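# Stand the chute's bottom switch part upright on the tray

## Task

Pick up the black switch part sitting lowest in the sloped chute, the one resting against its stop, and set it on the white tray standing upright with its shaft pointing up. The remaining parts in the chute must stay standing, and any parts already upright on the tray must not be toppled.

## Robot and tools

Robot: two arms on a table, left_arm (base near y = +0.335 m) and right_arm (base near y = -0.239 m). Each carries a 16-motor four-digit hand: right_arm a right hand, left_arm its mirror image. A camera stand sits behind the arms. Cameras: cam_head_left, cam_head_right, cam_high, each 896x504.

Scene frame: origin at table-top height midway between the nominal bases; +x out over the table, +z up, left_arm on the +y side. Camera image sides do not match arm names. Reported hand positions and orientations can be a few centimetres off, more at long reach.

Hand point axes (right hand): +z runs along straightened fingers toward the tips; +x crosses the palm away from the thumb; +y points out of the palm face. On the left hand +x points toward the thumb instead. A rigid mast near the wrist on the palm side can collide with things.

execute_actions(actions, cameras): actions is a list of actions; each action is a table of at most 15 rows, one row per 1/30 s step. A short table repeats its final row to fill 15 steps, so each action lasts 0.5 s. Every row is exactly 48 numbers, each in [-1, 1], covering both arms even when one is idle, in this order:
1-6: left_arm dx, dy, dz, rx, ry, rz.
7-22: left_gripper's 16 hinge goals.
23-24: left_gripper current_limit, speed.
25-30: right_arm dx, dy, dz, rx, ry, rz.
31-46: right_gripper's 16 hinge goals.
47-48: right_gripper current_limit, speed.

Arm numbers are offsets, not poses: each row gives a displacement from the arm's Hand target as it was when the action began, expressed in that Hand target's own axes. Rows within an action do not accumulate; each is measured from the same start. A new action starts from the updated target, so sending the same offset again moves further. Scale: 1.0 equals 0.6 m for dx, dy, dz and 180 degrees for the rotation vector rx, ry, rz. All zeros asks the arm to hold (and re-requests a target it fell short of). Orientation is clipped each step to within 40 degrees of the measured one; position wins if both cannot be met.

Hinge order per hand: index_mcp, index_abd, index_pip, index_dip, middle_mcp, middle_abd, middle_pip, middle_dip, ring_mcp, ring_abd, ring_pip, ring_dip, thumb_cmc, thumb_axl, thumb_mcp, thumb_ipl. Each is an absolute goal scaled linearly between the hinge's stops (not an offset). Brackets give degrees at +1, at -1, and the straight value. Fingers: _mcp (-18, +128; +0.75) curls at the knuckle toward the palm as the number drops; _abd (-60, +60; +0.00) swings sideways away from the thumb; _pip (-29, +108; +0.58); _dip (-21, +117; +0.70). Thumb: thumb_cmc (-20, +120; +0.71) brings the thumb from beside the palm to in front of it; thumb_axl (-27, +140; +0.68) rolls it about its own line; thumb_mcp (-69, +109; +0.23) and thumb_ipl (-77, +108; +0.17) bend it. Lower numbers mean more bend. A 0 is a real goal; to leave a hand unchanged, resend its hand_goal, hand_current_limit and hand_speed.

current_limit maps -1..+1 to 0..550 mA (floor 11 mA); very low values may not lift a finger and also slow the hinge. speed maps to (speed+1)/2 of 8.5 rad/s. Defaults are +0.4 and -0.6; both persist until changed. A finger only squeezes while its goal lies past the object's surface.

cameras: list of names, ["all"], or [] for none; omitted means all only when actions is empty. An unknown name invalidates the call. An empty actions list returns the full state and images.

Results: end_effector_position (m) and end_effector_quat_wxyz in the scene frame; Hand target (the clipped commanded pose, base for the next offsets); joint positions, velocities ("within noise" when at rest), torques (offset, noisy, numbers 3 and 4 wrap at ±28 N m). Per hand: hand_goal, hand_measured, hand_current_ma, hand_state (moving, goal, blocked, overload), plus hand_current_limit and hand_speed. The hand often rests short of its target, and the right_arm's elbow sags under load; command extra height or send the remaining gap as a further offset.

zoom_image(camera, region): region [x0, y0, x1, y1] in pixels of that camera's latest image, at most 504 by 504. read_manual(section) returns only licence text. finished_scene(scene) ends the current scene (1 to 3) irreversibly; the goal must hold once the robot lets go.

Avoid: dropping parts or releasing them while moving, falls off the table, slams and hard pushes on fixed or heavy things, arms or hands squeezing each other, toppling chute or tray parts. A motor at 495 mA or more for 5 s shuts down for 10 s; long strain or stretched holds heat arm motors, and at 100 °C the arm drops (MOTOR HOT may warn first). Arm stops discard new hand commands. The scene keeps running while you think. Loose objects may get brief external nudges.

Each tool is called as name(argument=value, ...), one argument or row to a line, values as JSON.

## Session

execute_actions(
  actions=[],
)

zoom_image(
  camera="cam_high",
  region=[240, 140, 640, 300],
)

Scene clock: 0.00 s.
left_arm: end_effector_position=(+0.2899, +0.6712, +0.3626) hand_goal=(+0.754, +0.000, +0.576, +0.696, +0.754, +0.000, +0.576, +0.696, +0.754, +0.000, +0.576, +0.696, +0.714, +0.678, +0.226, +0.168) hand_measured=(+0.754, +0.000, +0.576, +0.696, +0.754, +0.000, +0.576, +0.696, +0.754, +0.000, +0.576, +0.696, +0.714, +0.678, +0.226, +0.168) hand_current_ma=(+0, +0, +0, +0, +0, +0, +0, +0, +0, +0, +0, +0, +0, +0, +0, +0) hand_state=(goal, goal, goal, goal, goal, goal, goal, goal, goal, goal, goal, goal, goal, goal, goal, goal) hand_current_limit=0.40 hand_speed=-0.60 end_effector_quat_wxyz=(-0.222, +0.403, +0.549, +0.698) | right_arm: end_effector_position=(+0.1705, -0.0615, +0.2454) hand_goal=(+0.754, +0.000, +0.576, +0.696, +0.754, +0.000, +0.576, +0.696, +0.754, +0.000, +0.576, +0.696, +0.714, +0.678, +0.226, +0.168) hand_measured=(+0.754, +0.000, +0.576, +0.696, +0.754, +0.000, +0.576, +0.696, +0.754, +0.000, +0.576, +0.696, +0.714, +0.678, +0.226, +0.168) hand_current_ma=(+0, +0, +0, +0, +0, +0, +0, +0, +0, +0, +0, +0, +0, +0, +0, +0) hand_state=(goal, goal, goal, goal, goal, goal, goal, goal, goal, goal, goal, goal, goal, goal, goal, goal) hand_current_limit=0.40 hand_speed=-0.60 end_effector_quat_wxyz=(-0.366, +0.889, +0.260, -0.088)
Joint positions: left_arm=[0.676 1.159 0.45 0.793 -0.526 0.982] | right_arm=[0.649 0.85 0.946 -1.512 -0.759 1.746]
Joint velocities: within noise
Joint torques (N m): no reading
Heat: left arm: hottest elbow 34 °C; right arm: hottest elbow 34 °C.
Hand target: left_arm +0.2919, +0.6721, +0.3811; -0.215, +0.389, +0.543, +0.712 | right_arm +0.1758, -0.0557, +0.2598; -0.376, +0.885, +0.266, -0.071

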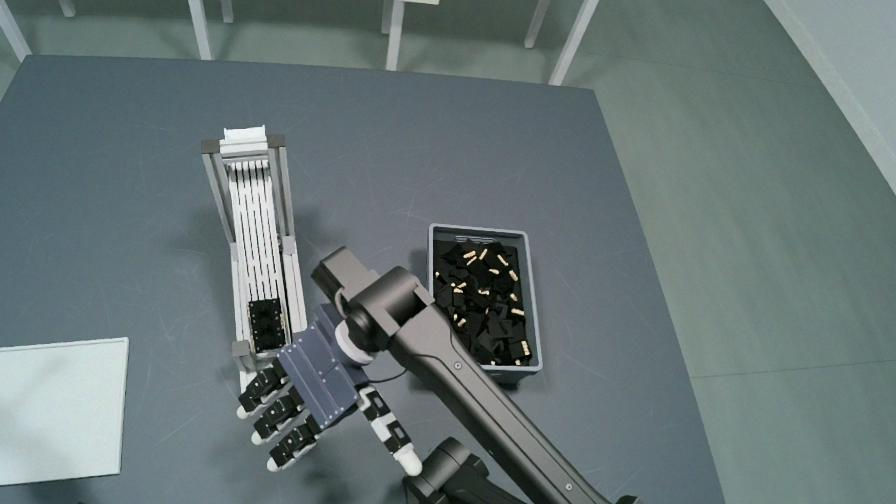

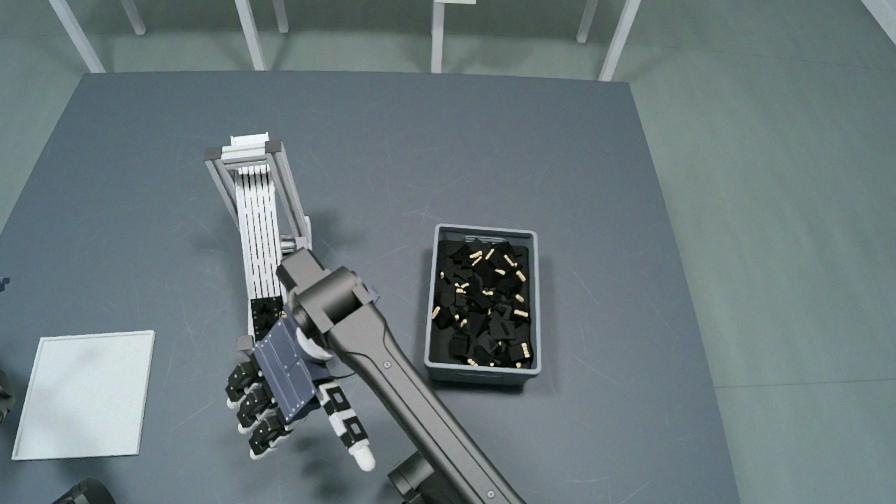

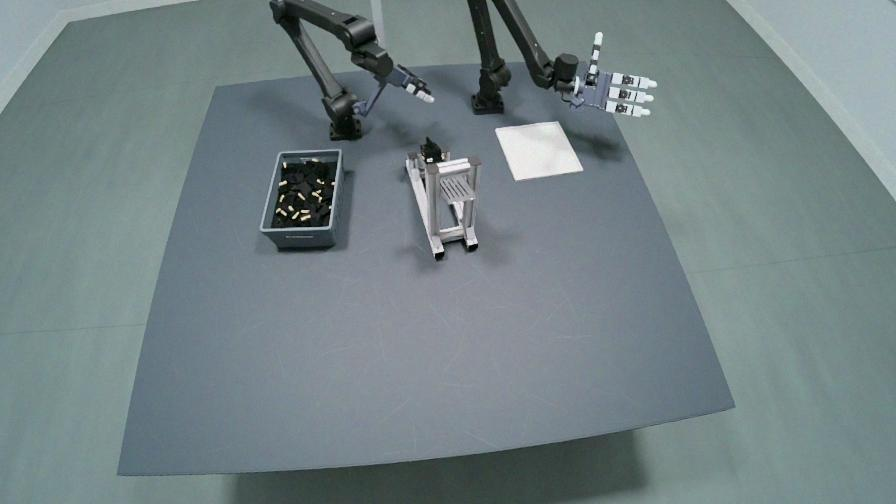

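Scaled by 1.260 from the camera's 896x504 image, which has a finer 1280x720 frame.

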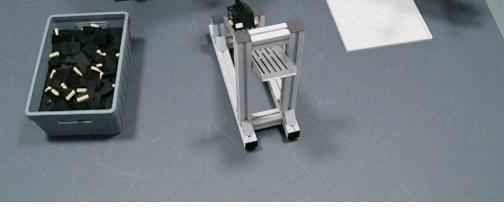

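zoom_image(
  camera="cam_high",
  region=[395, 125, 495, 195],
)

zoom_image(
  camera="cam_head_left",
  region=[200, 270, 340, 410],
)

zoom_image(
  camera="cam_head_left",
  region=[180, 110, 320, 250],
)

Scaled by 5.040 from the camera's 896x504 image, which has a finer 1280x720 frame.

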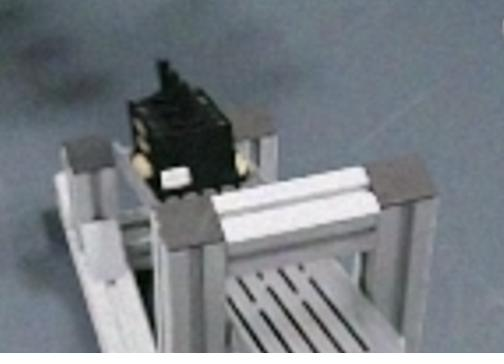

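Scaled by 3.600 from the camera's 896x504 image, which has a finer 1280x720 frame.

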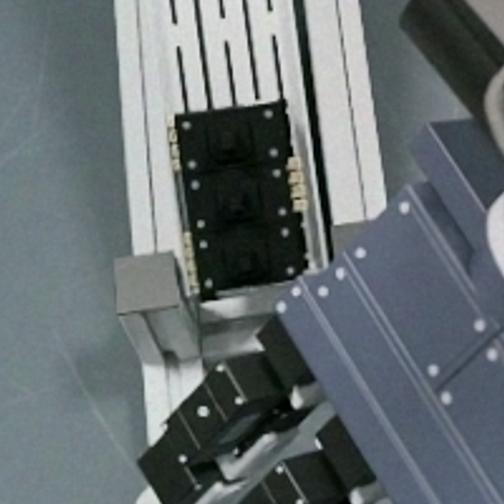

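Scaled by 3.600 from the camera's 896x504 image, which has a finer 1280x720 frame.

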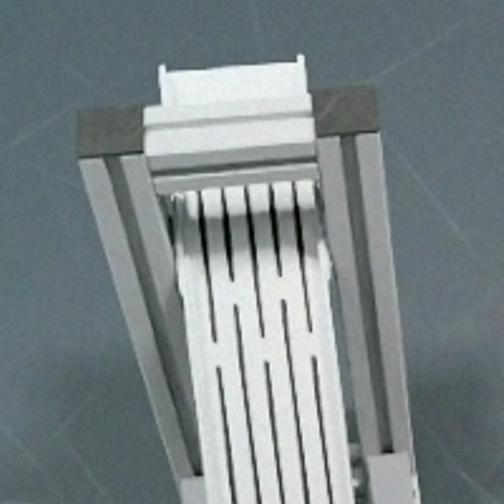

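zoom_image(
  camera="cam_high",
  region=[405, 130, 455, 170],
)

zoom_image(
  camera="cam_head_left",
  region=[230, 285, 300, 375],
)

zoom_image(
  camera="cam_high",
  region=[400, 140, 490, 270],
)

Scaled by 10.080 from the camera's 896x504 image, which has a finer 1280x720 frame.

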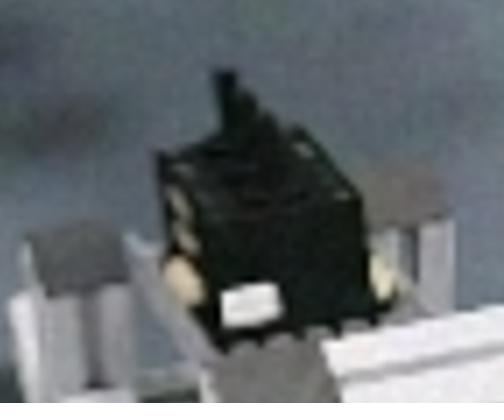

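Scaled by 5.600 from the camera's 896x504 image, which has a finer 1280x720 frame.

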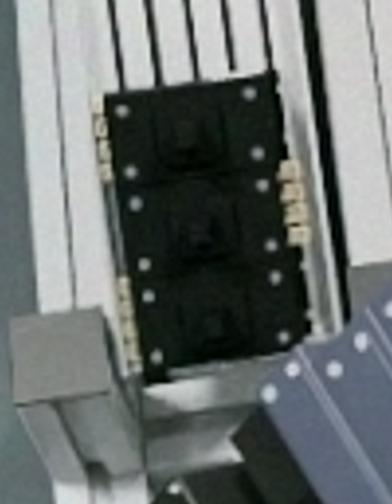

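Scaled by 3.877 from the camera's 896x504 image, which has a finer 1280x720 frame.

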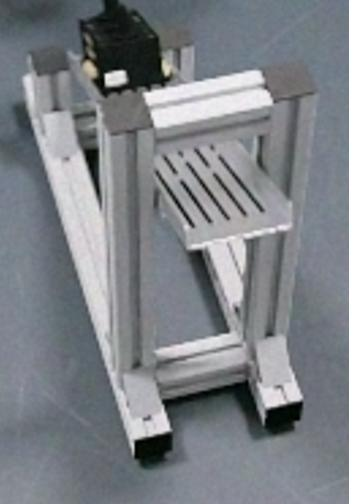

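execute_actions(
  actions=[
    [[-0.0623,0.0775,-0.0728,-0.014,-0.0342,0.0543,0.99,0,0.277,-0.93,0.97,0,-0.299,-0.94,0.97,0,-0.88,-0.76,-0.493,0.678,-0.022,-0.185,0.4,-0.6,0.0547,0.0258,-0.0907,-0.006,0.0567,0.057,0.754,0,0.576,0.696,0.754,0,0.576,0.696,0.754,0,0.576,0.696,0.714,0.678,0.226,0.168,0.4,-0.6]],
    [[-0.0472,0.0798,-0.077,-0.014,-0.0342,0.0543,0.99,0,0.277,-0.93,0.97,0,-0.299,-0.94,0.97,0,-0.88,-0.76,-0.493,0.678,-0.022,-0.185,0.4,-0.6,0.0565,0.0301,-0.0949,-0.006,0.0567,0.057,0.754,0,0.576,0.696,0.754,0,0.576,0.696,0.754,0,0.576,0.696,0.714,0.678,0.226,0.168,0.4,-0.6]],
    [[-0.045,0.0748,-0.0817,-0.014,-0.0342,0.0543,0.99,0,0.277,-0.93,0.97,0,-0.299,-0.94,0.97,0,-0.88,-0.76,-0.493,0.678,-0.022,-0.185,0.4,-0.6,0.0584,0.0346,-0.0989,-0.006,0.0567,0.057,0.754,0,0.576,0.696,0.754,0,0.576,0.696,0.754,0,0.576,0.696,0.714,0.678,0.226,0.168,0.4,-0.6]],
  ],
  cameras=["cam_head_left","cam_high"],
)

Scene clock: 466.33 s.
left_arm: end_effector_position=(+0.3784, +0.4782, +0.3240) hand_goal=(+0.990, +0.000, +0.278, -0.930, +0.970, +0.000, -0.298, -0.940, +0.970, +0.000, -0.880, -0.760, -0.492, +0.678, -0.022, -0.184) hand_measured=(+0.992, -0.002, +0.280, -0.928, +0.972, -0.002, -0.296, -0.938, +0.972, -0.002, -0.878, -0.758, -0.498, +0.678, -0.024, -0.182) hand_current_ma=(+10, -7, +12, +13, +10, -5, +15, +13, +12, -6, +15, +13, -32, -4, -7, +7) hand_state=(goal, goal, goal, goal, goal, goal, goal, goal, goal, goal, goal, goal, goal, goal, goal, goal) hand_current_limit=0.40 hand_speed=-0.60 end_effector_quat_wxyz=(-0.281, +0.652, +0.400, +0.580) | right_arm: end_effector_position=(+0.3002, -0.1797, +0.3259) hand_goal=(+0.754, +0.000, +0.576, +0.696, +0.754, +0.000, +0.576, +0.696, +0.754, +0.000, +0.576, +0.696, +0.714, +0.678, +0.226, +0.168) hand_measured=(+0.746, +0.000, +0.576, +0.696, +0.746, +0.000, +0.576, +0.696, +0.744, +0.000, +0.576, +0.696, +0.708, +0.678, +0.224, +0.168) hand_current_ma=(-6, +0, +0, +0, -6, +0, +0, +0, -9, +0, +0, +0, -4, +0, -1, +0) hand_state=(goal, goal, goal, goal, goal, goal, goal, goal, goal, goal, goal, goal, goal, goal, goal, goal) hand_current_limit=0.40 hand_speed=-0.60 end_effector_quat_wxyz=(-0.368, +0.924, -0.087, +0.053)
Joint positions: left_arm=[0.113 0.872 0.491 0.126 -0.83 1.281] | right_arm=[-0.037 0.985 1.232 -1.601 -0.736 1.839]
Joint torques (N m): left_arm=[-0.21 -3.55 15.01 1.74 -0.41 -0.02] | right_arm=[-1.44 -1.79 11.26 0.57 -1.13 -0.02]
Heat: left arm: hottest elbow 43 °C; right arm: hottest elbow 39 °C.
Hand target: left_arm +0.3869, +0.4792, +0.3600; -0.273, +0.634, +0.407, +0.598 | right_arm +0.3092, -0.1779, +0.3499; -0.376, +0.920, -0.082, +0.074
Off the commanded pose: left_arm 0.037 m, 3 deg | right_arm 0.026 m, 3 deg.
Images, in order (width x height): cam_head_left 896x504, cam_high 896x504.

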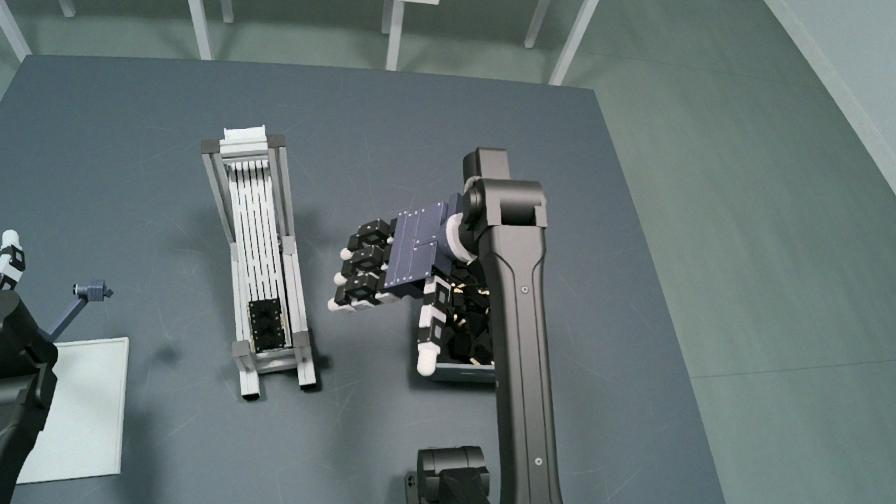

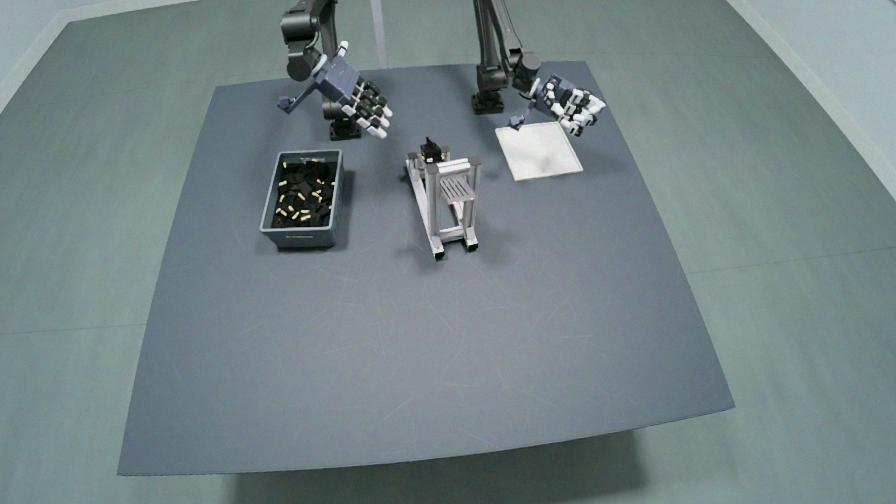

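execute_actions(
  actions=[
    [[-0.031,0.0723,-0.0863,-0.014,-0.0342,0.0543,0.99,0,0.277,-0.93,0.97,0,-0.299,-0.94,0.97,0,-0.88,-0.76,-0.493,0.678,-0.022,-0.185,0.4,-0.6,0.0565,0.0742,-0.0678,-0.006,0.0567,0.057,0.754,0,0.576,0.696,0.754,0,0.576,0.696,0.754,0,0.576,0.696,0.714,0.678,0.226,0.168,0.4,-0.6]],
    [[-0.0293,0.0658,-0.0897,-0.014,-0.0342,0.0543,0.99,0,0.277,-0.93,0.97,0,-0.299,-0.94,0.97,0,-0.88,-0.76,-0.493,0.678,-0.022,-0.185,0.4,-0.6,0.0585,0.0785,-0.0718,-0.006,0.0567,0.057,0.754,0,0.576,0.696,0.754,0,0.576,0.696,0.754,0,0.576,0.696,0.714,0.678,0.226,0.168,0.4,-0.6]],
    [[-0.0403,0.0603,-0.0878,-0.014,-0.0342,0.0543,0.99,0,0.277,-0.93,0.97,0,-0.299,-0.94,0.97,0,-0.88,-0.76,-0.493,0.678,-0.022,-0.185,0.4,-0.6,0.0602,0.0828,-0.076,-0.006,0.0567,0.057,0.754,0,0.576,0.696,0.754,0,0.576,0.696,0.754,0,0.576,0.696,0.714,0.678,0.226,0.168,0.4,-0.6]],
  ],
  cameras=["cam_head_left","cam_high"],
)

zoom_image(
  camera="cam_head_left",
  region=[210, 280, 330, 410],
)

Scene clock: 478.17 s.
left_arm: end_effector_position=(+0.3729, +0.2801, +0.3097) hand_goal=(+0.990, +0.000, +0.278, -0.930, +0.970, +0.000, -0.298, -0.940, +0.970, +0.000, -0.880, -0.760, -0.492, +0.678, -0.022, -0.184) hand_measured=(+0.986, -0.002, +0.280, -0.928, +0.968, -0.002, -0.296, -0.938, +0.968, -0.002, -0.878, -0.758, -0.498, +0.678, -0.024, -0.182) hand_current_ma=(-22, -7, +7, +13, -16, -5, +12, +12, -11, -6, +14, +13, -34, -4, -8, +7) hand_state=(goal, goal, goal, goal, goal, goal, goal, goal, goal, goal, goal, goal, goal, goal, goal, goal) hand_current_limit=0.40 hand_speed=-0.60 end_effector_quat_wxyz=(-0.316, +0.828, +0.212, +0.411) | right_arm: end_effector_position=(+0.3022, -0.3852, +0.3245) hand_goal=(+0.754, +0.000, +0.576, +0.696, +0.754, +0.000, +0.576, +0.696, +0.754, +0.000, +0.576, +0.696, +0.714, +0.678, +0.226, +0.168) hand_measured=(+0.746, +0.000, +0.576, +0.696, +0.746, +0.000, +0.576, +0.696, +0.744, +0.000, +0.576, +0.696, +0.708, +0.678, +0.224, +0.168) hand_current_ma=(-7, +0, +0, +0, -7, +0, +0, +0, -10, +0, +0, +0, -4, +0, -2, +0) hand_state=(goal, goal, goal, goal, goal, goal, goal, goal, goal, goal, goal, goal, goal, goal, goal, goal) hand_current_limit=0.40 hand_speed=-0.60 end_effector_quat_wxyz=(-0.322, +0.825, -0.428, +0.178)
Joint positions: left_arm=[-0.476 0.983 0.893 -1.066 -1.042 0.877] | right_arm=[-0.764 1.074 1.284 -1.549 -0.725 1.886]
Joint torques (N m): left_arm=[-0.67 -4.01 14.37 0.76 -1.35 -0.19] | right_arm=[-0.62 -3.31 11.58 1.24 -1.1 0.05]
Heat: left arm: hottest elbow 43 °C; right arm: hottest elbow 40 °C.
Hand target: left_arm +0.3834, +0.2747, +0.3397; -0.305, +0.819, +0.233, +0.426 | right_arm +0.3164, -0.3913, +0.3498; -0.321, +0.824, -0.417, +0.208
Off the commanded pose: left_arm 0.032 m, 3 deg | right_arm 0.030 m, 4 deg.
Images, in order (width x height): cam_head_left 896x504, cam_high 896x504.

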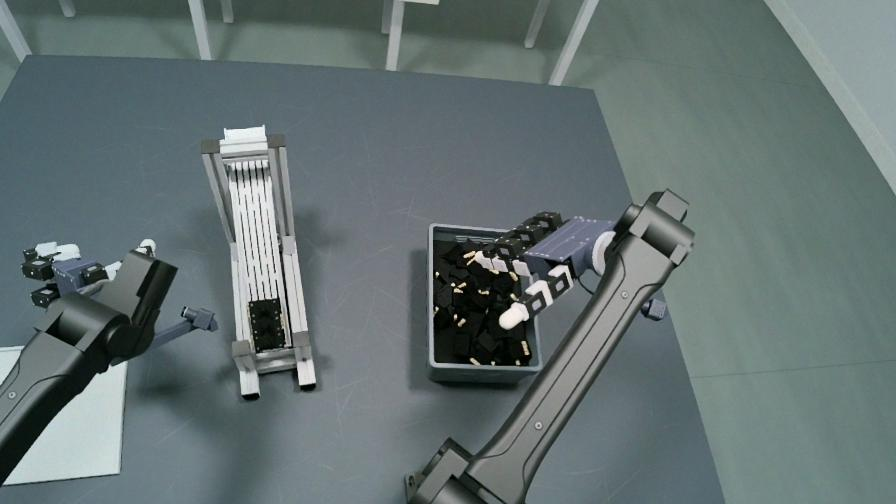

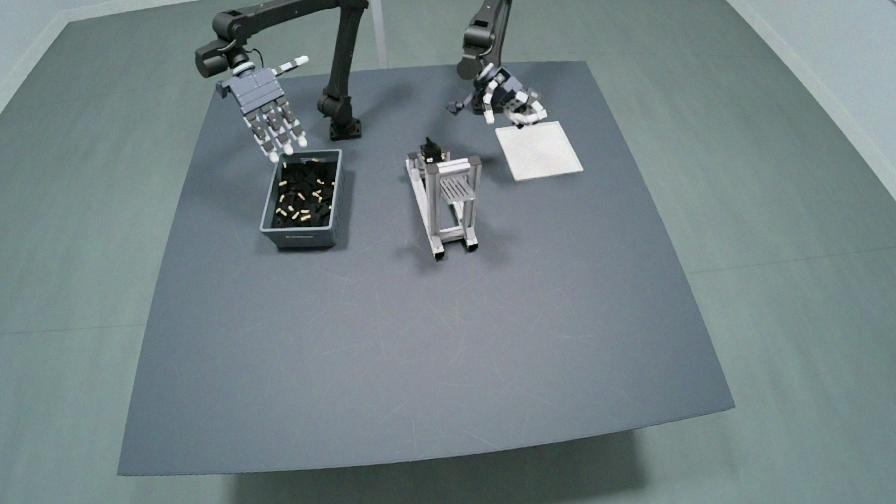

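Scaled by 3.877 from the camera's 896x504 image, which has a finer 1280x720 frame.

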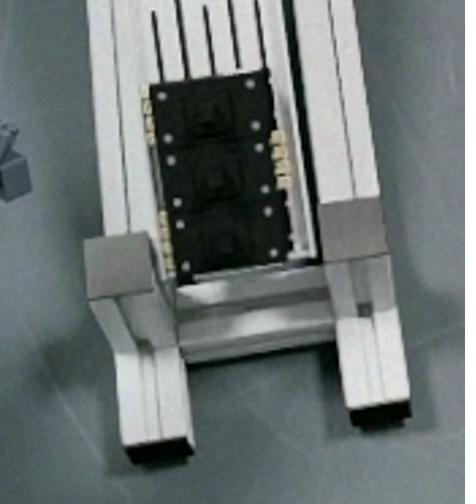

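execute_actions(
  actions=[
    [[-0.0462,0.0555,-0.0858,-0.014,-0.0342,0.0543,0.99,0,0.277,-0.93,0.97,0,-0.299,-0.94,0.97,0,-0.88,-0.76,-0.493,0.678,-0.022,-0.185,0.4,-0.6,0,0,0,0,0,0,0.754,0,0.576,0.696,0.754,0,0.576,0.696,0.754,0,0.576,0.696,0.714,0.678,0.226,0.168,0.4,-0.6]],
    [[-0.0662,0.0595,-0.0715,-0.014,-0.0342,0.0543,0.99,0,0.277,-0.93,0.97,0,-0.299,-0.94,0.97,0,-0.88,-0.76,-0.493,0.678,-0.022,-0.185,0.4,-0.6,0,0,0,0,0,0,0.754,0,0.576,0.696,0.754,0,0.576,0.696,0.754,0,0.576,0.696,0.714,0.678,0.226,0.168,0.4,-0.6]],
    [[-0.0775,0.0642,-0.0553,-0.014,-0.0342,0.0543,0.99,0,0.277,-0.93,0.97,0,-0.299,-0.94,0.97,0,-0.88,-0.76,-0.493,0.678,-0.022,-0.185,0.4,-0.6,0,0,0,0,0,0,0.754,0,0.576,0.696,0.754,0,0.576,0.696,0.754,0,0.576,0.696,0.714,0.678,0.226,0.168,0.4,-0.6]],
  ],
  cameras=["cam_head_left","cam_high"],
)

zoom_image(
  camera="cam_high",
  region=[390, 90, 480, 170],
)

Scene clock: 488.70 s.
left_arm: end_effector_position=(+0.2847, +0.1099, +0.2654) hand_goal=(+0.990, +0.000, +0.278, -0.930, +0.970, +0.000, -0.298, -0.940, +0.970, +0.000, -0.880, -0.760, -0.492, +0.678, -0.022, -0.184) hand_measured=(+0.984, -0.002, +0.280, -0.928, +0.964, -0.002, -0.296, -0.938, +0.966, -0.002, -0.878, -0.758, -0.498, +0.678, -0.024, -0.182) hand_current_ma=(-36, -7, +6, +13, -27, -5, +11, +12, -21, -6, +14, +13, -32, -4, -10, +7) hand_state=(goal, goal, goal, goal, goal, goal, goal, goal, goal, goal, goal, goal, goal, goal, goal, goal) hand_current_limit=0.40 hand_speed=-0.60 end_effector_quat_wxyz=(-0.287, +0.931, +0.020, +0.226) | right_arm: end_effector_position=(+0.3022, -0.3852, +0.3245) hand_goal=(+0.754, +0.000, +0.576, +0.696, +0.754, +0.000, +0.576, +0.696, +0.754, +0.000, +0.576, +0.696, +0.714, +0.678, +0.226, +0.168) hand_measured=(+0.746, +0.000, +0.576, +0.696, +0.746, +0.000, +0.576, +0.696, +0.744, +0.000, +0.576, +0.696, +0.708, +0.678, +0.224, +0.168) hand_current_ma=(-7, +0, +0, +0, -7, +0, +0, +0, -10, +0, +0, +0, -4, +0, -2, +0) hand_state=(goal, goal, goal, goal, goal, goal, goal, goal, goal, goal, goal, goal, goal, goal, goal, goal) hand_current_limit=0.40 hand_speed=-0.60 end_effector_quat_wxyz=(-0.322, +0.825, -0.428, +0.178)
Joint positions: left_arm=[-0.885 1.237 1.158 -1.673 -0.73 0.614] | right_arm=[-0.764 1.074 1.284 -1.549 -0.725 1.886]
Joint torques (N m): left_arm=[-0.38 -6.59 12.72 -0.4 -0.66 0.16] | right_arm=[-0.67 -3.49 11.56 1.25 -1.1 0.06]
Heat: left arm: hottest elbow 44 °C; right arm: hottest elbow 40 °C.
Hand target: left_arm +0.2915, +0.1031, +0.2846; -0.308, +0.926, +0.036, +0.214 | right_arm +0.3164, -0.3913, +0.3498; -0.321, +0.824, -0.417, +0.208
Off the commanded pose: left_arm 0.022 m, 3 deg | right_arm 0.030 m, 4 deg.
joint sent to its limit (left arm) — joint 4 (wrist pitch), lower limit. The joint targets are off in position and orientation.
Images, in order (width x height): cam_head_left 896x504, cam_high 896x504.

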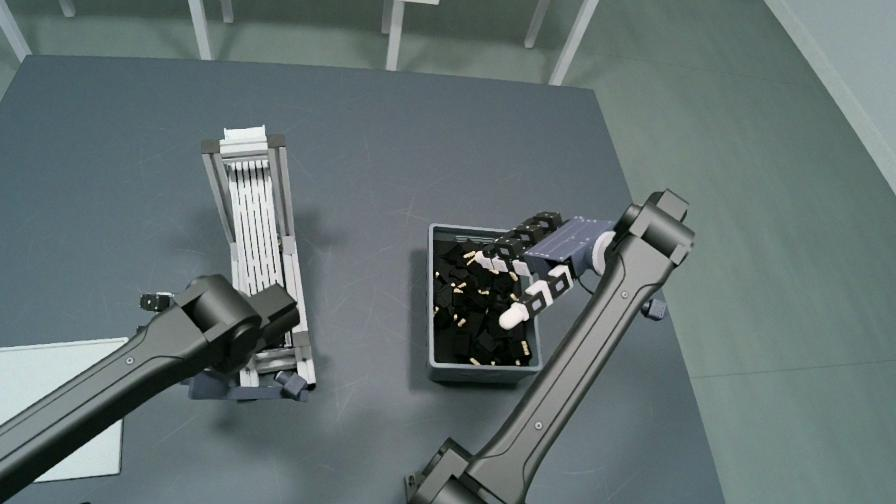

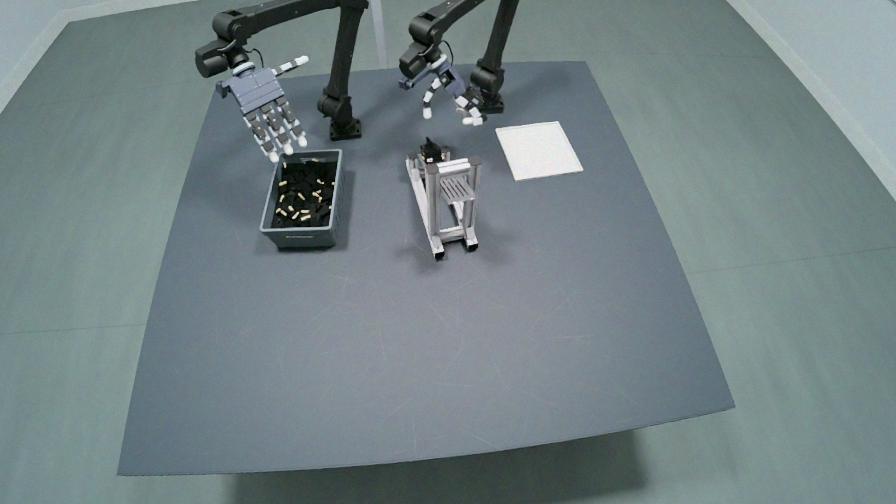

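Scaled by 5.600 from the camera's 896x504 image, which has a finer 1280x720 frame.

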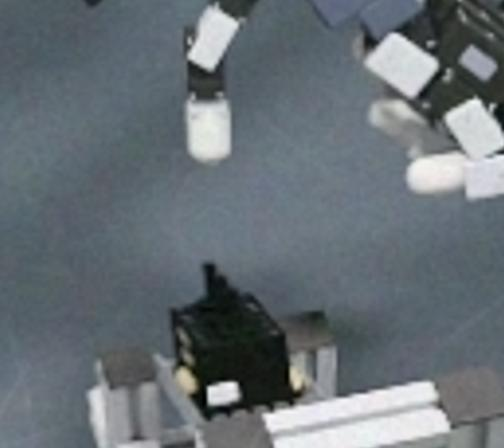

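execute_actions(
  actions=[
    [[-0.0817,0.0672,-0.0415,-0.014,-0.0342,0.0543,0.99,0,0.277,-0.93,0.97,0,-0.299,-0.94,0.97,0,-0.88,-0.76,-0.493,0.678,-0.022,-0.185,0.4,-0.6,0,0,0,0,0,0,0.754,0,0.576,0.696,0.754,0,0.576,0.696,0.754,0,0.576,0.696,0.714,0.678,0.226,0.168,0.4,-0.6]],
  ],
  cameras=["cam_head_left","cam_high","cam_head_right"],
)

zoom_image(
  camera="cam_high",
  region=[390, 90, 480, 170],
)

zoom_image(
  camera="cam_head_left",
  region=[180, 260, 340, 420],
)

Scene clock: 494.70 s.
left_arm: end_effector_position=(+0.2392, +0.0675, +0.2416) hand_goal=(+0.990, +0.000, +0.278, -0.930, +0.970, +0.000, -0.298, -0.940, +0.970, +0.000, -0.880, -0.760, -0.492, +0.678, -0.022, -0.184) hand_measured=(+0.982, -0.002, +0.280, -0.928, +0.964, -0.002, -0.296, -0.938, +0.966, -0.002, -0.878, -0.758, -0.498, +0.678, -0.024, -0.182) hand_current_ma=(-37, -7, +6, +13, -27, -5, +11, +12, -21, -6, +14, +13, -31, -4, -10, +7) hand_state=(goal, goal, goal, goal, goal, goal, goal, goal, goal, goal, goal, goal, goal, goal, goal, goal) hand_current_limit=0.40 hand_speed=-0.60 end_effector_quat_wxyz=(-0.255, +0.951, -0.053, +0.165) | right_arm: end_effector_position=(+0.3022, -0.3852, +0.3245) hand_goal=(+0.754, +0.000, +0.576, +0.696, +0.754, +0.000, +0.576, +0.696, +0.754, +0.000, +0.576, +0.696, +0.714, +0.678, +0.226, +0.168) hand_measured=(+0.746, +0.000, +0.576, +0.696, +0.746, +0.000, +0.576, +0.696, +0.744, +0.000, +0.576, +0.696, +0.708, +0.678, +0.224, +0.168) hand_current_ma=(-7, +0, +0, +0, -7, +0, +0, +0, -10, +0, +0, +0, -4, +0, -2, +0) hand_state=(goal, goal, goal, goal, goal, goal, goal, goal, goal, goal, goal, goal, goal, goal, goal, goal) hand_current_limit=0.40 hand_speed=-0.60 end_effector_quat_wxyz=(-0.322, +0.825, -0.428, +0.178)
Joint positions: left_arm=[-0.976 1.263 1.158 -1.675 -0.585 0.685] | right_arm=[-0.764 1.074 1.284 -1.549 -0.725 1.886]
Joint torques (N m): left_arm=[0.44 -7.18 12.46 -0.25 -0.49 0.19] | right_arm=[-0.73 -3.25 11.54 1.25 -1.11 0.06]
Heat: left arm: hottest elbow 43 °C; right arm: hottest elbow 40 °C.
Hand target: left_arm +0.2458, +0.0591, +0.2596; -0.302, +0.943, -0.031, +0.138 | right_arm +0.3164, -0.3913, +0.3498; -0.321, +0.824, -0.417, +0.208
Off the commanded pose: left_arm 0.021 m, 7 deg | right_arm 0.030 m, 4 deg.
joint sent to its limit (left arm) — joint 4 (wrist pitch), lower limit. The joint targets are off in position and orientation.

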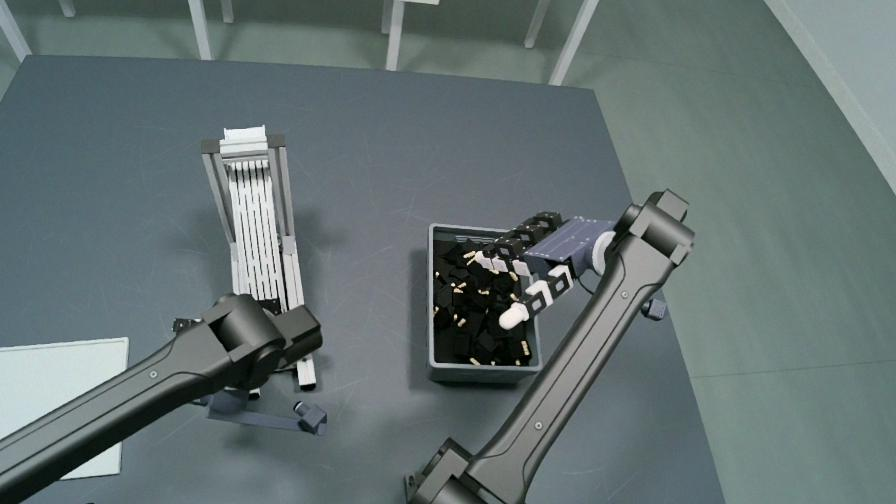

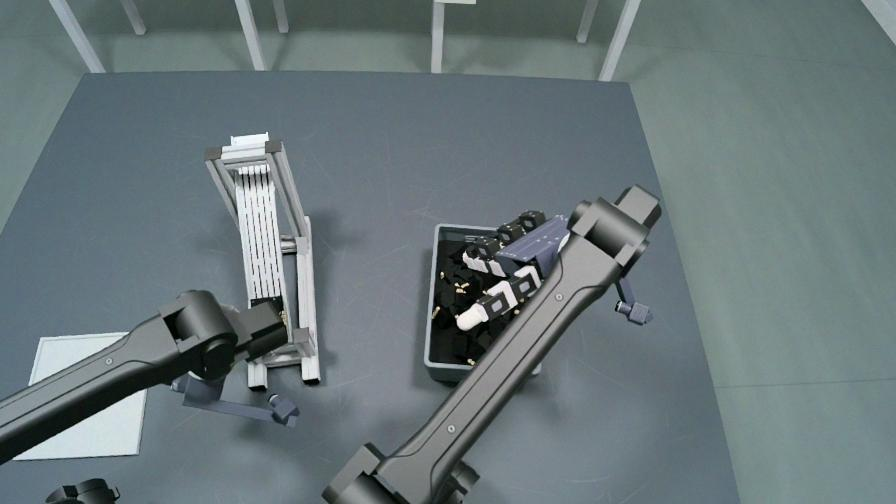

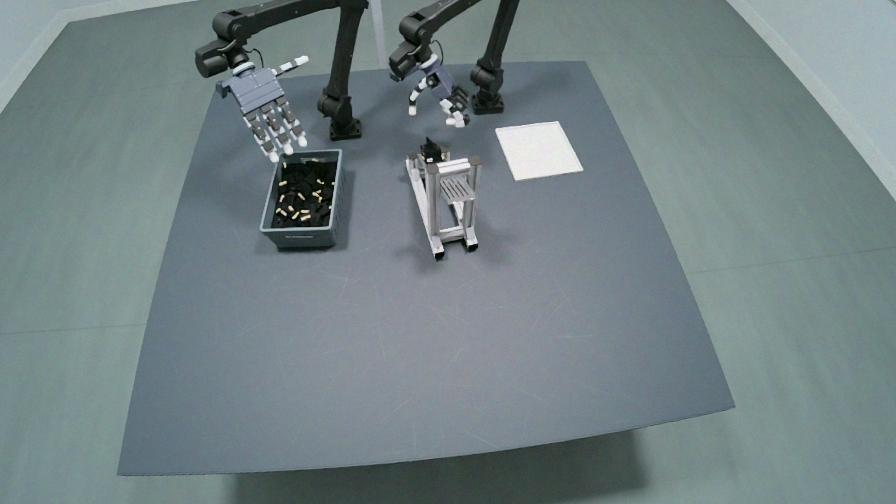

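Scaled by 5.600 from the camera's 896x504 image, which has a finer 1280x720 frame.

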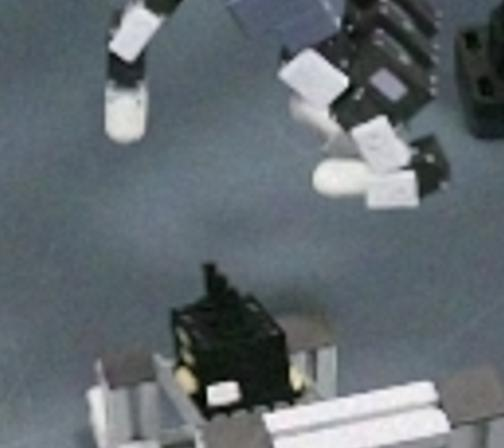

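Scaled by 3.150 from the camera's 896x504 image, which has a finer 1280x720 frame.

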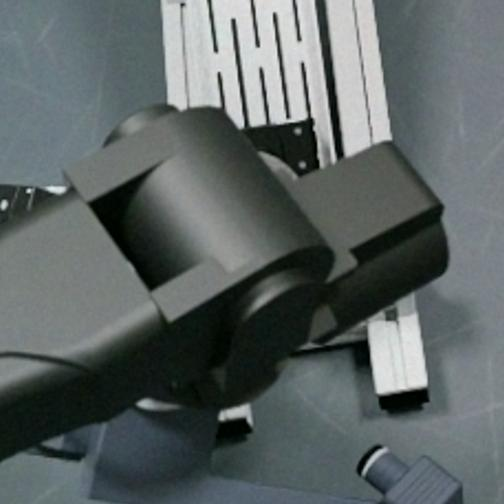

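execute_actions(
  actions=[
    [[0.0028,0.0637,0.081,0,0,0,0.99,0,0.277,-0.93,0.97,0,-0.299,-0.94,0.97,0,-0.88,-0.76,-0.493,0.678,-0.022,-0.185,0.4,-0.6,0,0,0,0,0,0,0.754,0,0.576,0.696,0.754,0,0.576,0.696,0.754,0,0.576,0.696,0.714,0.678,0.226,0.168,0.4,-0.6]],
  ],
  cameras=["cam_high"],
)

zoom_image(
  camera="cam_high",
  region=[390, 100, 470, 170],
)

Scene clock: 520.30 s.
left_arm: end_effector_position=(+0.2510, +0.0591, +0.1820) hand_goal=(+0.990, +0.000, +0.278, -0.930, +0.970, +0.000, -0.298, -0.940, +0.970, +0.000, -0.880, -0.760, -0.492, +0.678, -0.022, -0.184) hand_measured=(+0.982, -0.002, +0.280, -0.928, +0.964, -0.002, -0.296, -0.938, +0.966, -0.002, -0.878, -0.758, -0.498, +0.678, -0.024, -0.182) hand_current_ma=(-39, -7, +6, +13, -29, -5, +11, +12, -22, -6, +14, +13, -29, -4, -10, +7) hand_state=(goal, goal, goal, goal, goal, goal, goal, goal, goal, goal, goal, goal, goal, goal, goal, goal) hand_current_limit=0.40 hand_speed=-0.60 end_effector_quat_wxyz=(-0.313, +0.940, -0.049, +0.124) | right_arm: end_effector_position=(+0.3022, -0.3852, +0.3245) hand_goal=(+0.754, +0.000, +0.576, +0.696, +0.754, +0.000, +0.576, +0.696, +0.754, +0.000, +0.576, +0.696, +0.714, +0.678, +0.226, +0.168) hand_measured=(+0.746, +0.000, +0.576, +0.696, +0.746, +0.000, +0.576, +0.696, +0.744, +0.000, +0.576, +0.696, +0.708, +0.678, +0.224, +0.168) hand_current_ma=(-7, +0, +0, +0, -7, +0, +0, +0, -10, +0, +0, +0, -4, +0, -2, +0) hand_state=(goal, goal, goal, goal, goal, goal, goal, goal, goal, goal, goal, goal, goal, goal, goal, goal) hand_current_limit=0.40 hand_speed=-0.60 end_effector_quat_wxyz=(-0.322, +0.825, -0.428, +0.178)
Joint positions: left_arm=[-0.976 1.434 1.16 -1.675 -0.588 0.625] | right_arm=[-0.764 1.074 1.284 -1.549 -0.725 1.886]
Joint torques (N m): left_arm=[1.14 -10.11 10.58 -0.44 -0.8 -0.17] | right_arm=[-0.67 -3.49 11.54 1.25 -1.11 0.05]
Heat: left arm: hottest elbow 43 °C; right arm: hottest elbow 41 °C.
Hand target: left_arm +0.2619, +0.0550, +0.2000; -0.302, +0.943, -0.031, +0.138 | right_arm +0.3164, -0.3913, +0.3498; -0.321, +0.824, -0.417, +0.208
Off the commanded pose: left_arm 0.022 m, 3 deg | right_arm 0.030 m, 4 deg.
Images, in order (width x height): cam_high 896x504.

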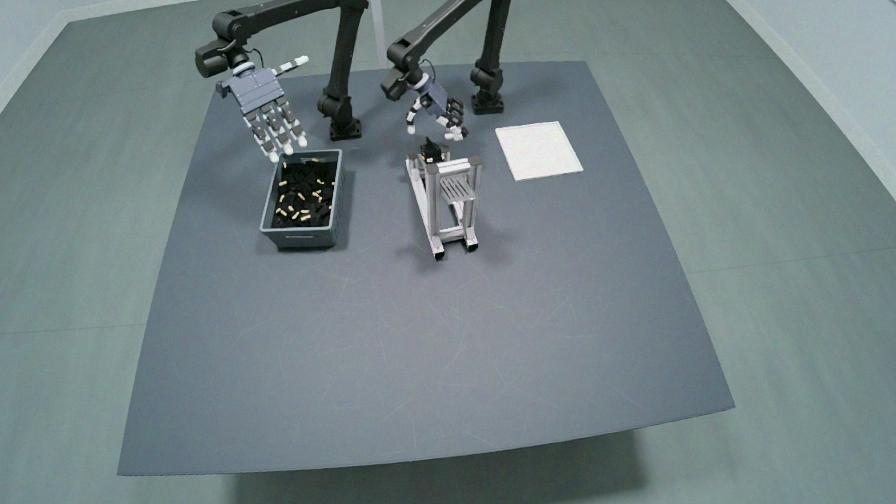

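Scaled by 6.300 from the camera's 896x504 image, which has a finer 1280x720 frame.

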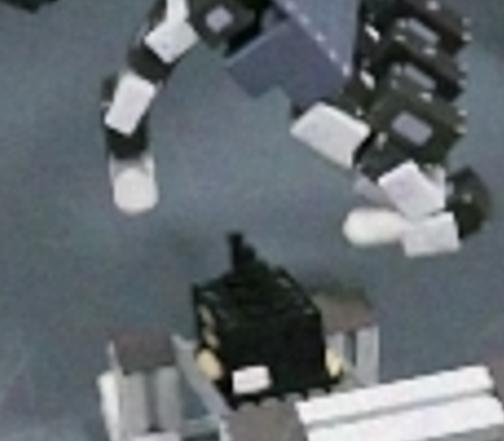

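execute_actions(
  actions=[
    [[0.009,0.0363,0.0463,0,0,0,0.99,0,0.277,-0.93,0.97,0,-0.299,-0.94,0.97,0,-0.88,-0.76,-0.493,0.678,-0.022,-0.185,0.4,-0.6,0,0,0,0,0,0,0.754,0,0.576,0.696,0.754,0,0.576,0.696,0.754,0,0.576,0.696,0.714,0.678,0.226,0.168,0.4,-0.6]],
  ],
  cameras=["cam_high","cam_head_left"],
)

zoom_image(
  camera="cam_high",
  region=[395, 115, 465, 175],
)

zoom_image(
  camera="cam_head_left",
  region=[180, 260, 340, 420],
)

Scene clock: 533.17 s.
left_arm: end_effector_position=(+0.2708, +0.0500, +0.1703) hand_goal=(+0.990, +0.000, +0.278, -0.930, +0.970, +0.000, -0.298, -0.940, +0.970, +0.000, -0.880, -0.760, -0.492, +0.678, -0.022, -0.184) hand_measured=(+0.982, -0.002, +0.280, -0.928, +0.964, -0.002, -0.296, -0.938, +0.966, -0.002, -0.878, -0.758, -0.498, +0.678, -0.024, -0.182) hand_current_ma=(-39, -7, +6, +13, -29, -5, +11, +12, -22, -6, +14, +13, -29, -4, -10, +7) hand_state=(goal, goal, goal, goal, goal, goal, goal, goal, goal, goal, goal, goal, goal, goal, goal, goal) hand_current_limit=0.40 hand_speed=-0.60 end_effector_quat_wxyz=(-0.298, +0.944, -0.032, +0.137) | right_arm: end_effector_position=(+0.3022, -0.3852, +0.3245) hand_goal=(+0.754, +0.000, +0.576, +0.696, +0.754, +0.000, +0.576, +0.696, +0.754, +0.000, +0.576, +0.696, +0.714, +0.678, +0.226, +0.168) hand_measured=(+0.746, +0.000, +0.576, +0.696, +0.746, +0.000, +0.576, +0.696, +0.744, +0.000, +0.576, +0.696, +0.708, +0.678, +0.224, +0.168) hand_current_ma=(-7, +0, +0, +0, -7, +0, +0, +0, -10, +0, +0, +0, -4, +0, -2, +0) hand_state=(goal, goal, goal, goal, goal, goal, goal, goal, goal, goal, goal, goal, goal, goal, goal, goal) hand_current_limit=0.40 hand_speed=-0.60 end_effector_quat_wxyz=(-0.322, +0.825, -0.428, +0.178)
Joint positions: left_arm=[-0.953 1.464 1.16 -1.595 -0.594 0.625] | right_arm=[-0.764 1.074 1.284 -1.549 -0.725 1.886]
Joint torques (N m): left_arm=[1.08 -8.64 7.39 0.21 -0.87 0.09] | right_arm=[-0.73 -3.43 11.58 1.24 -1.1 0.06]
Heat: left arm: hottest elbow 43 °C; right arm: hottest elbow 41 °C.
Hand target: left_arm +0.2754, +0.0520, +0.1671; -0.302, +0.943, -0.031, +0.138 | right_arm +0.3164, -0.3913, +0.3498; -0.321, +0.824, -0.417, +0.208
Off the commanded pose: left_arm 0.006 m, 0 deg | right_arm 0.030 m, 4 deg.
Images, in order (width x height): cam_head_left 896x504, cam_high 896x504.

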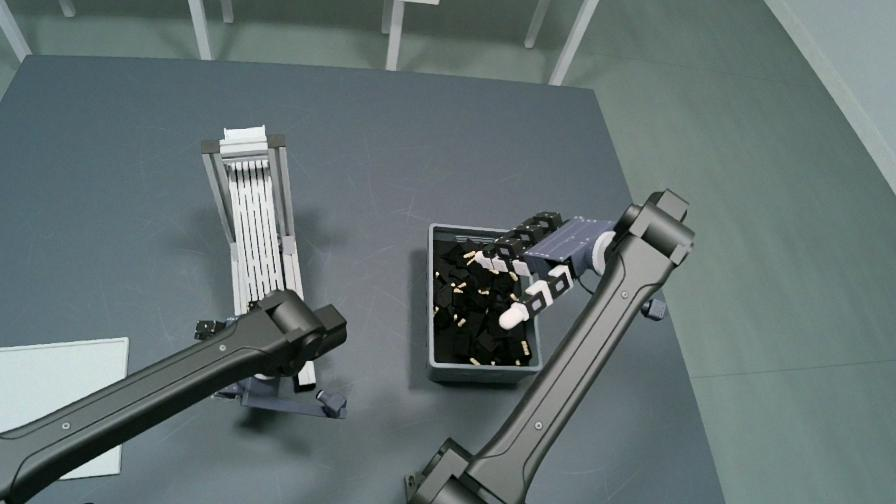

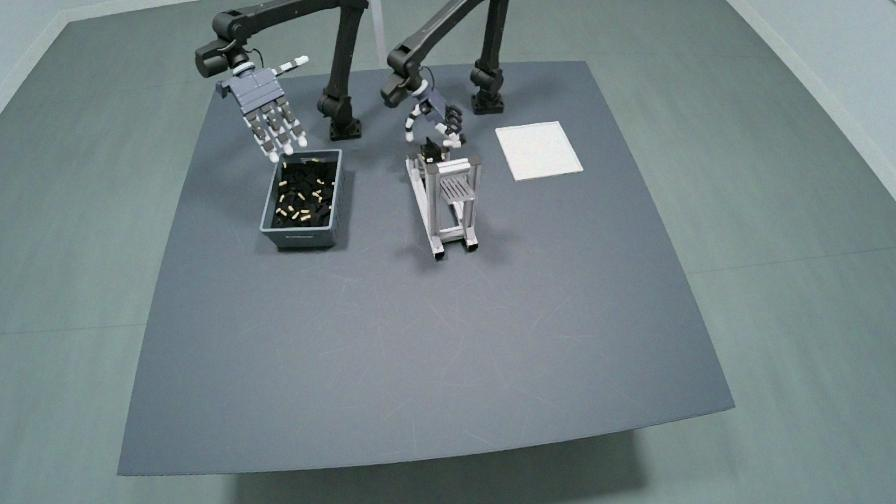

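Scaled by 7.200 from the camera's 896x504 image, which has a finer 1280x720 frame.

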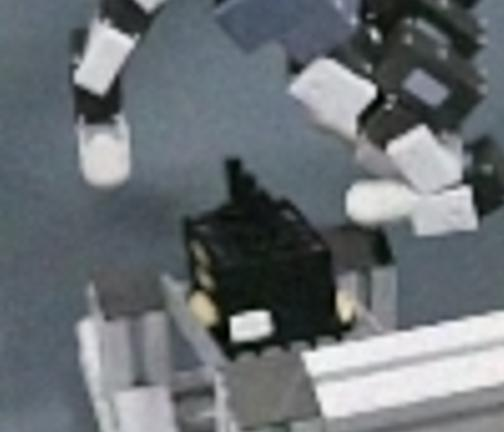

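Scaled by 3.150 from the camera's 896x504 image, which has a finer 1280x720 frame.

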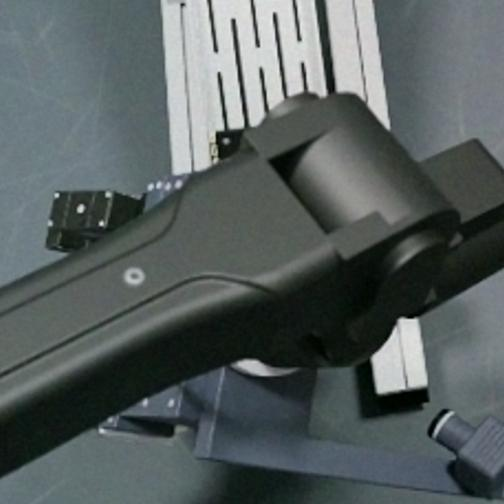

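execute_actions(
  actions=[
    [[-0.004,0.0116,0.0158,0,0,0,0.99,0,0.277,-0.93,0.97,0,-0.299,-0.94,0.97,0,-0.88,-0.76,-0.493,0.678,-0.022,-0.185,0.4,-0.6,0,0,0,0,0,0,0.754,0,0.576,0.696,0.754,0,0.576,0.696,0.754,0,0.576,0.696,0.714,0.678,0.226,0.168,0.4,-0.6]],
    [[-0.004,0.0116,0.0158,0,0,0,0.95,0,0.0,-0.79,0.97,0,-0.299,-0.94,0.97,0,-0.88,-0.76,-0.493,0.678,-0.08,-0.185,0.4,-0.6,0,0,0,0,0,0,0.754,0,0.576,0.696,0.754,0,0.576,0.696,0.754,0,0.576,0.696,0.714,0.678,0.226,0.168,0.4,-0.6]],
  ],
  cameras=["cam_high"],
)

zoom_image(
  camera="cam_high",
  region=[400, 120, 460, 170],
)

Scene clock: 543.63 s.
left_arm: end_effector_position=(+0.2713, +0.0508, +0.1491) hand_goal=(+0.950, +0.000, +0.000, -0.790, +0.970, +0.000, -0.298, -0.940, +0.970, +0.000, -0.880, -0.760, -0.492, +0.678, -0.080, -0.184) hand_measured=(+0.950, -0.002, -0.002, -0.794, +0.964, -0.002, -0.296, -0.938, +0.966, -0.002, -0.878, -0.758, -0.498, +0.678, -0.080, -0.182) hand_current_ma=(+5, -12, -8, -21, -29, -5, +11, +12, -22, -6, +14, +13, -29, -4, +5, +7) hand_state=(goal, goal, goal, goal, goal, goal, goal, goal, goal, goal, goal, goal, goal, goal, goal, goal) hand_current_limit=0.40 hand_speed=-0.60 end_effector_quat_wxyz=(-0.299, +0.944, -0.031, +0.140) | right_arm: end_effector_position=(+0.3022, -0.3852, +0.3245) hand_goal=(+0.754, +0.000, +0.576, +0.696, +0.754, +0.000, +0.576, +0.696, +0.754, +0.000, +0.576, +0.696, +0.714, +0.678, +0.226, +0.168) hand_measured=(+0.746, +0.000, +0.576, +0.696, +0.746, +0.000, +0.576, +0.696, +0.744, +0.000, +0.576, +0.696, +0.708, +0.678, +0.224, +0.168) hand_current_ma=(-7, +0, +0, +0, -7, +0, +0, +0, -10, +0, +0, +0, -4, +0, -2, +0) hand_state=(goal, goal, goal, goal, goal, goal, goal, goal, goal, goal, goal, goal, goal, goal, goal, goal) hand_current_limit=0.40 hand_speed=-0.60 end_effector_quat_wxyz=(-0.322, +0.825, -0.428, +0.178)
Joint positions: left_arm=[-0.953 1.481 1.118 -1.535 -0.598 0.623] | right_arm=[-0.764 1.074 1.284 -1.549 -0.725 1.886]
Joint torques (N m): left_arm=[1.73 -9.41 7.1 0.31 -0.74 0.2] | right_arm=[-0.73 -3.49 11.54 1.26 -1.1 0.05]
Heat: left arm: hottest elbow 42 °C; right arm: hottest elbow 41 °C.
Hand target: left_arm +0.2764, +0.0520, +0.1431; -0.302, +0.943, -0.031, +0.138 | right_arm +0.3164, -0.3913, +0.3498; -0.321, +0.824, -0.417, +0.208
Off the commanded pose: left_arm 0.008 m, 0 deg | right_arm 0.030 m, 4 deg.
Images, in order (width x height): cam_high 896x504.

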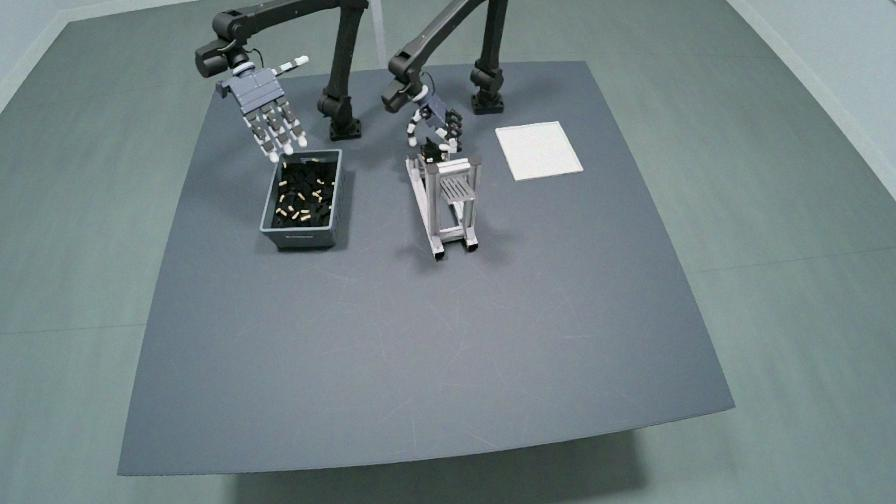

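Scaled by 8.400 from the camera's 896x504 image, which has a finer 1280x720 frame.

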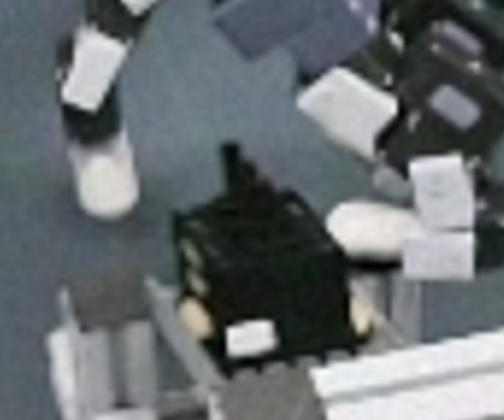

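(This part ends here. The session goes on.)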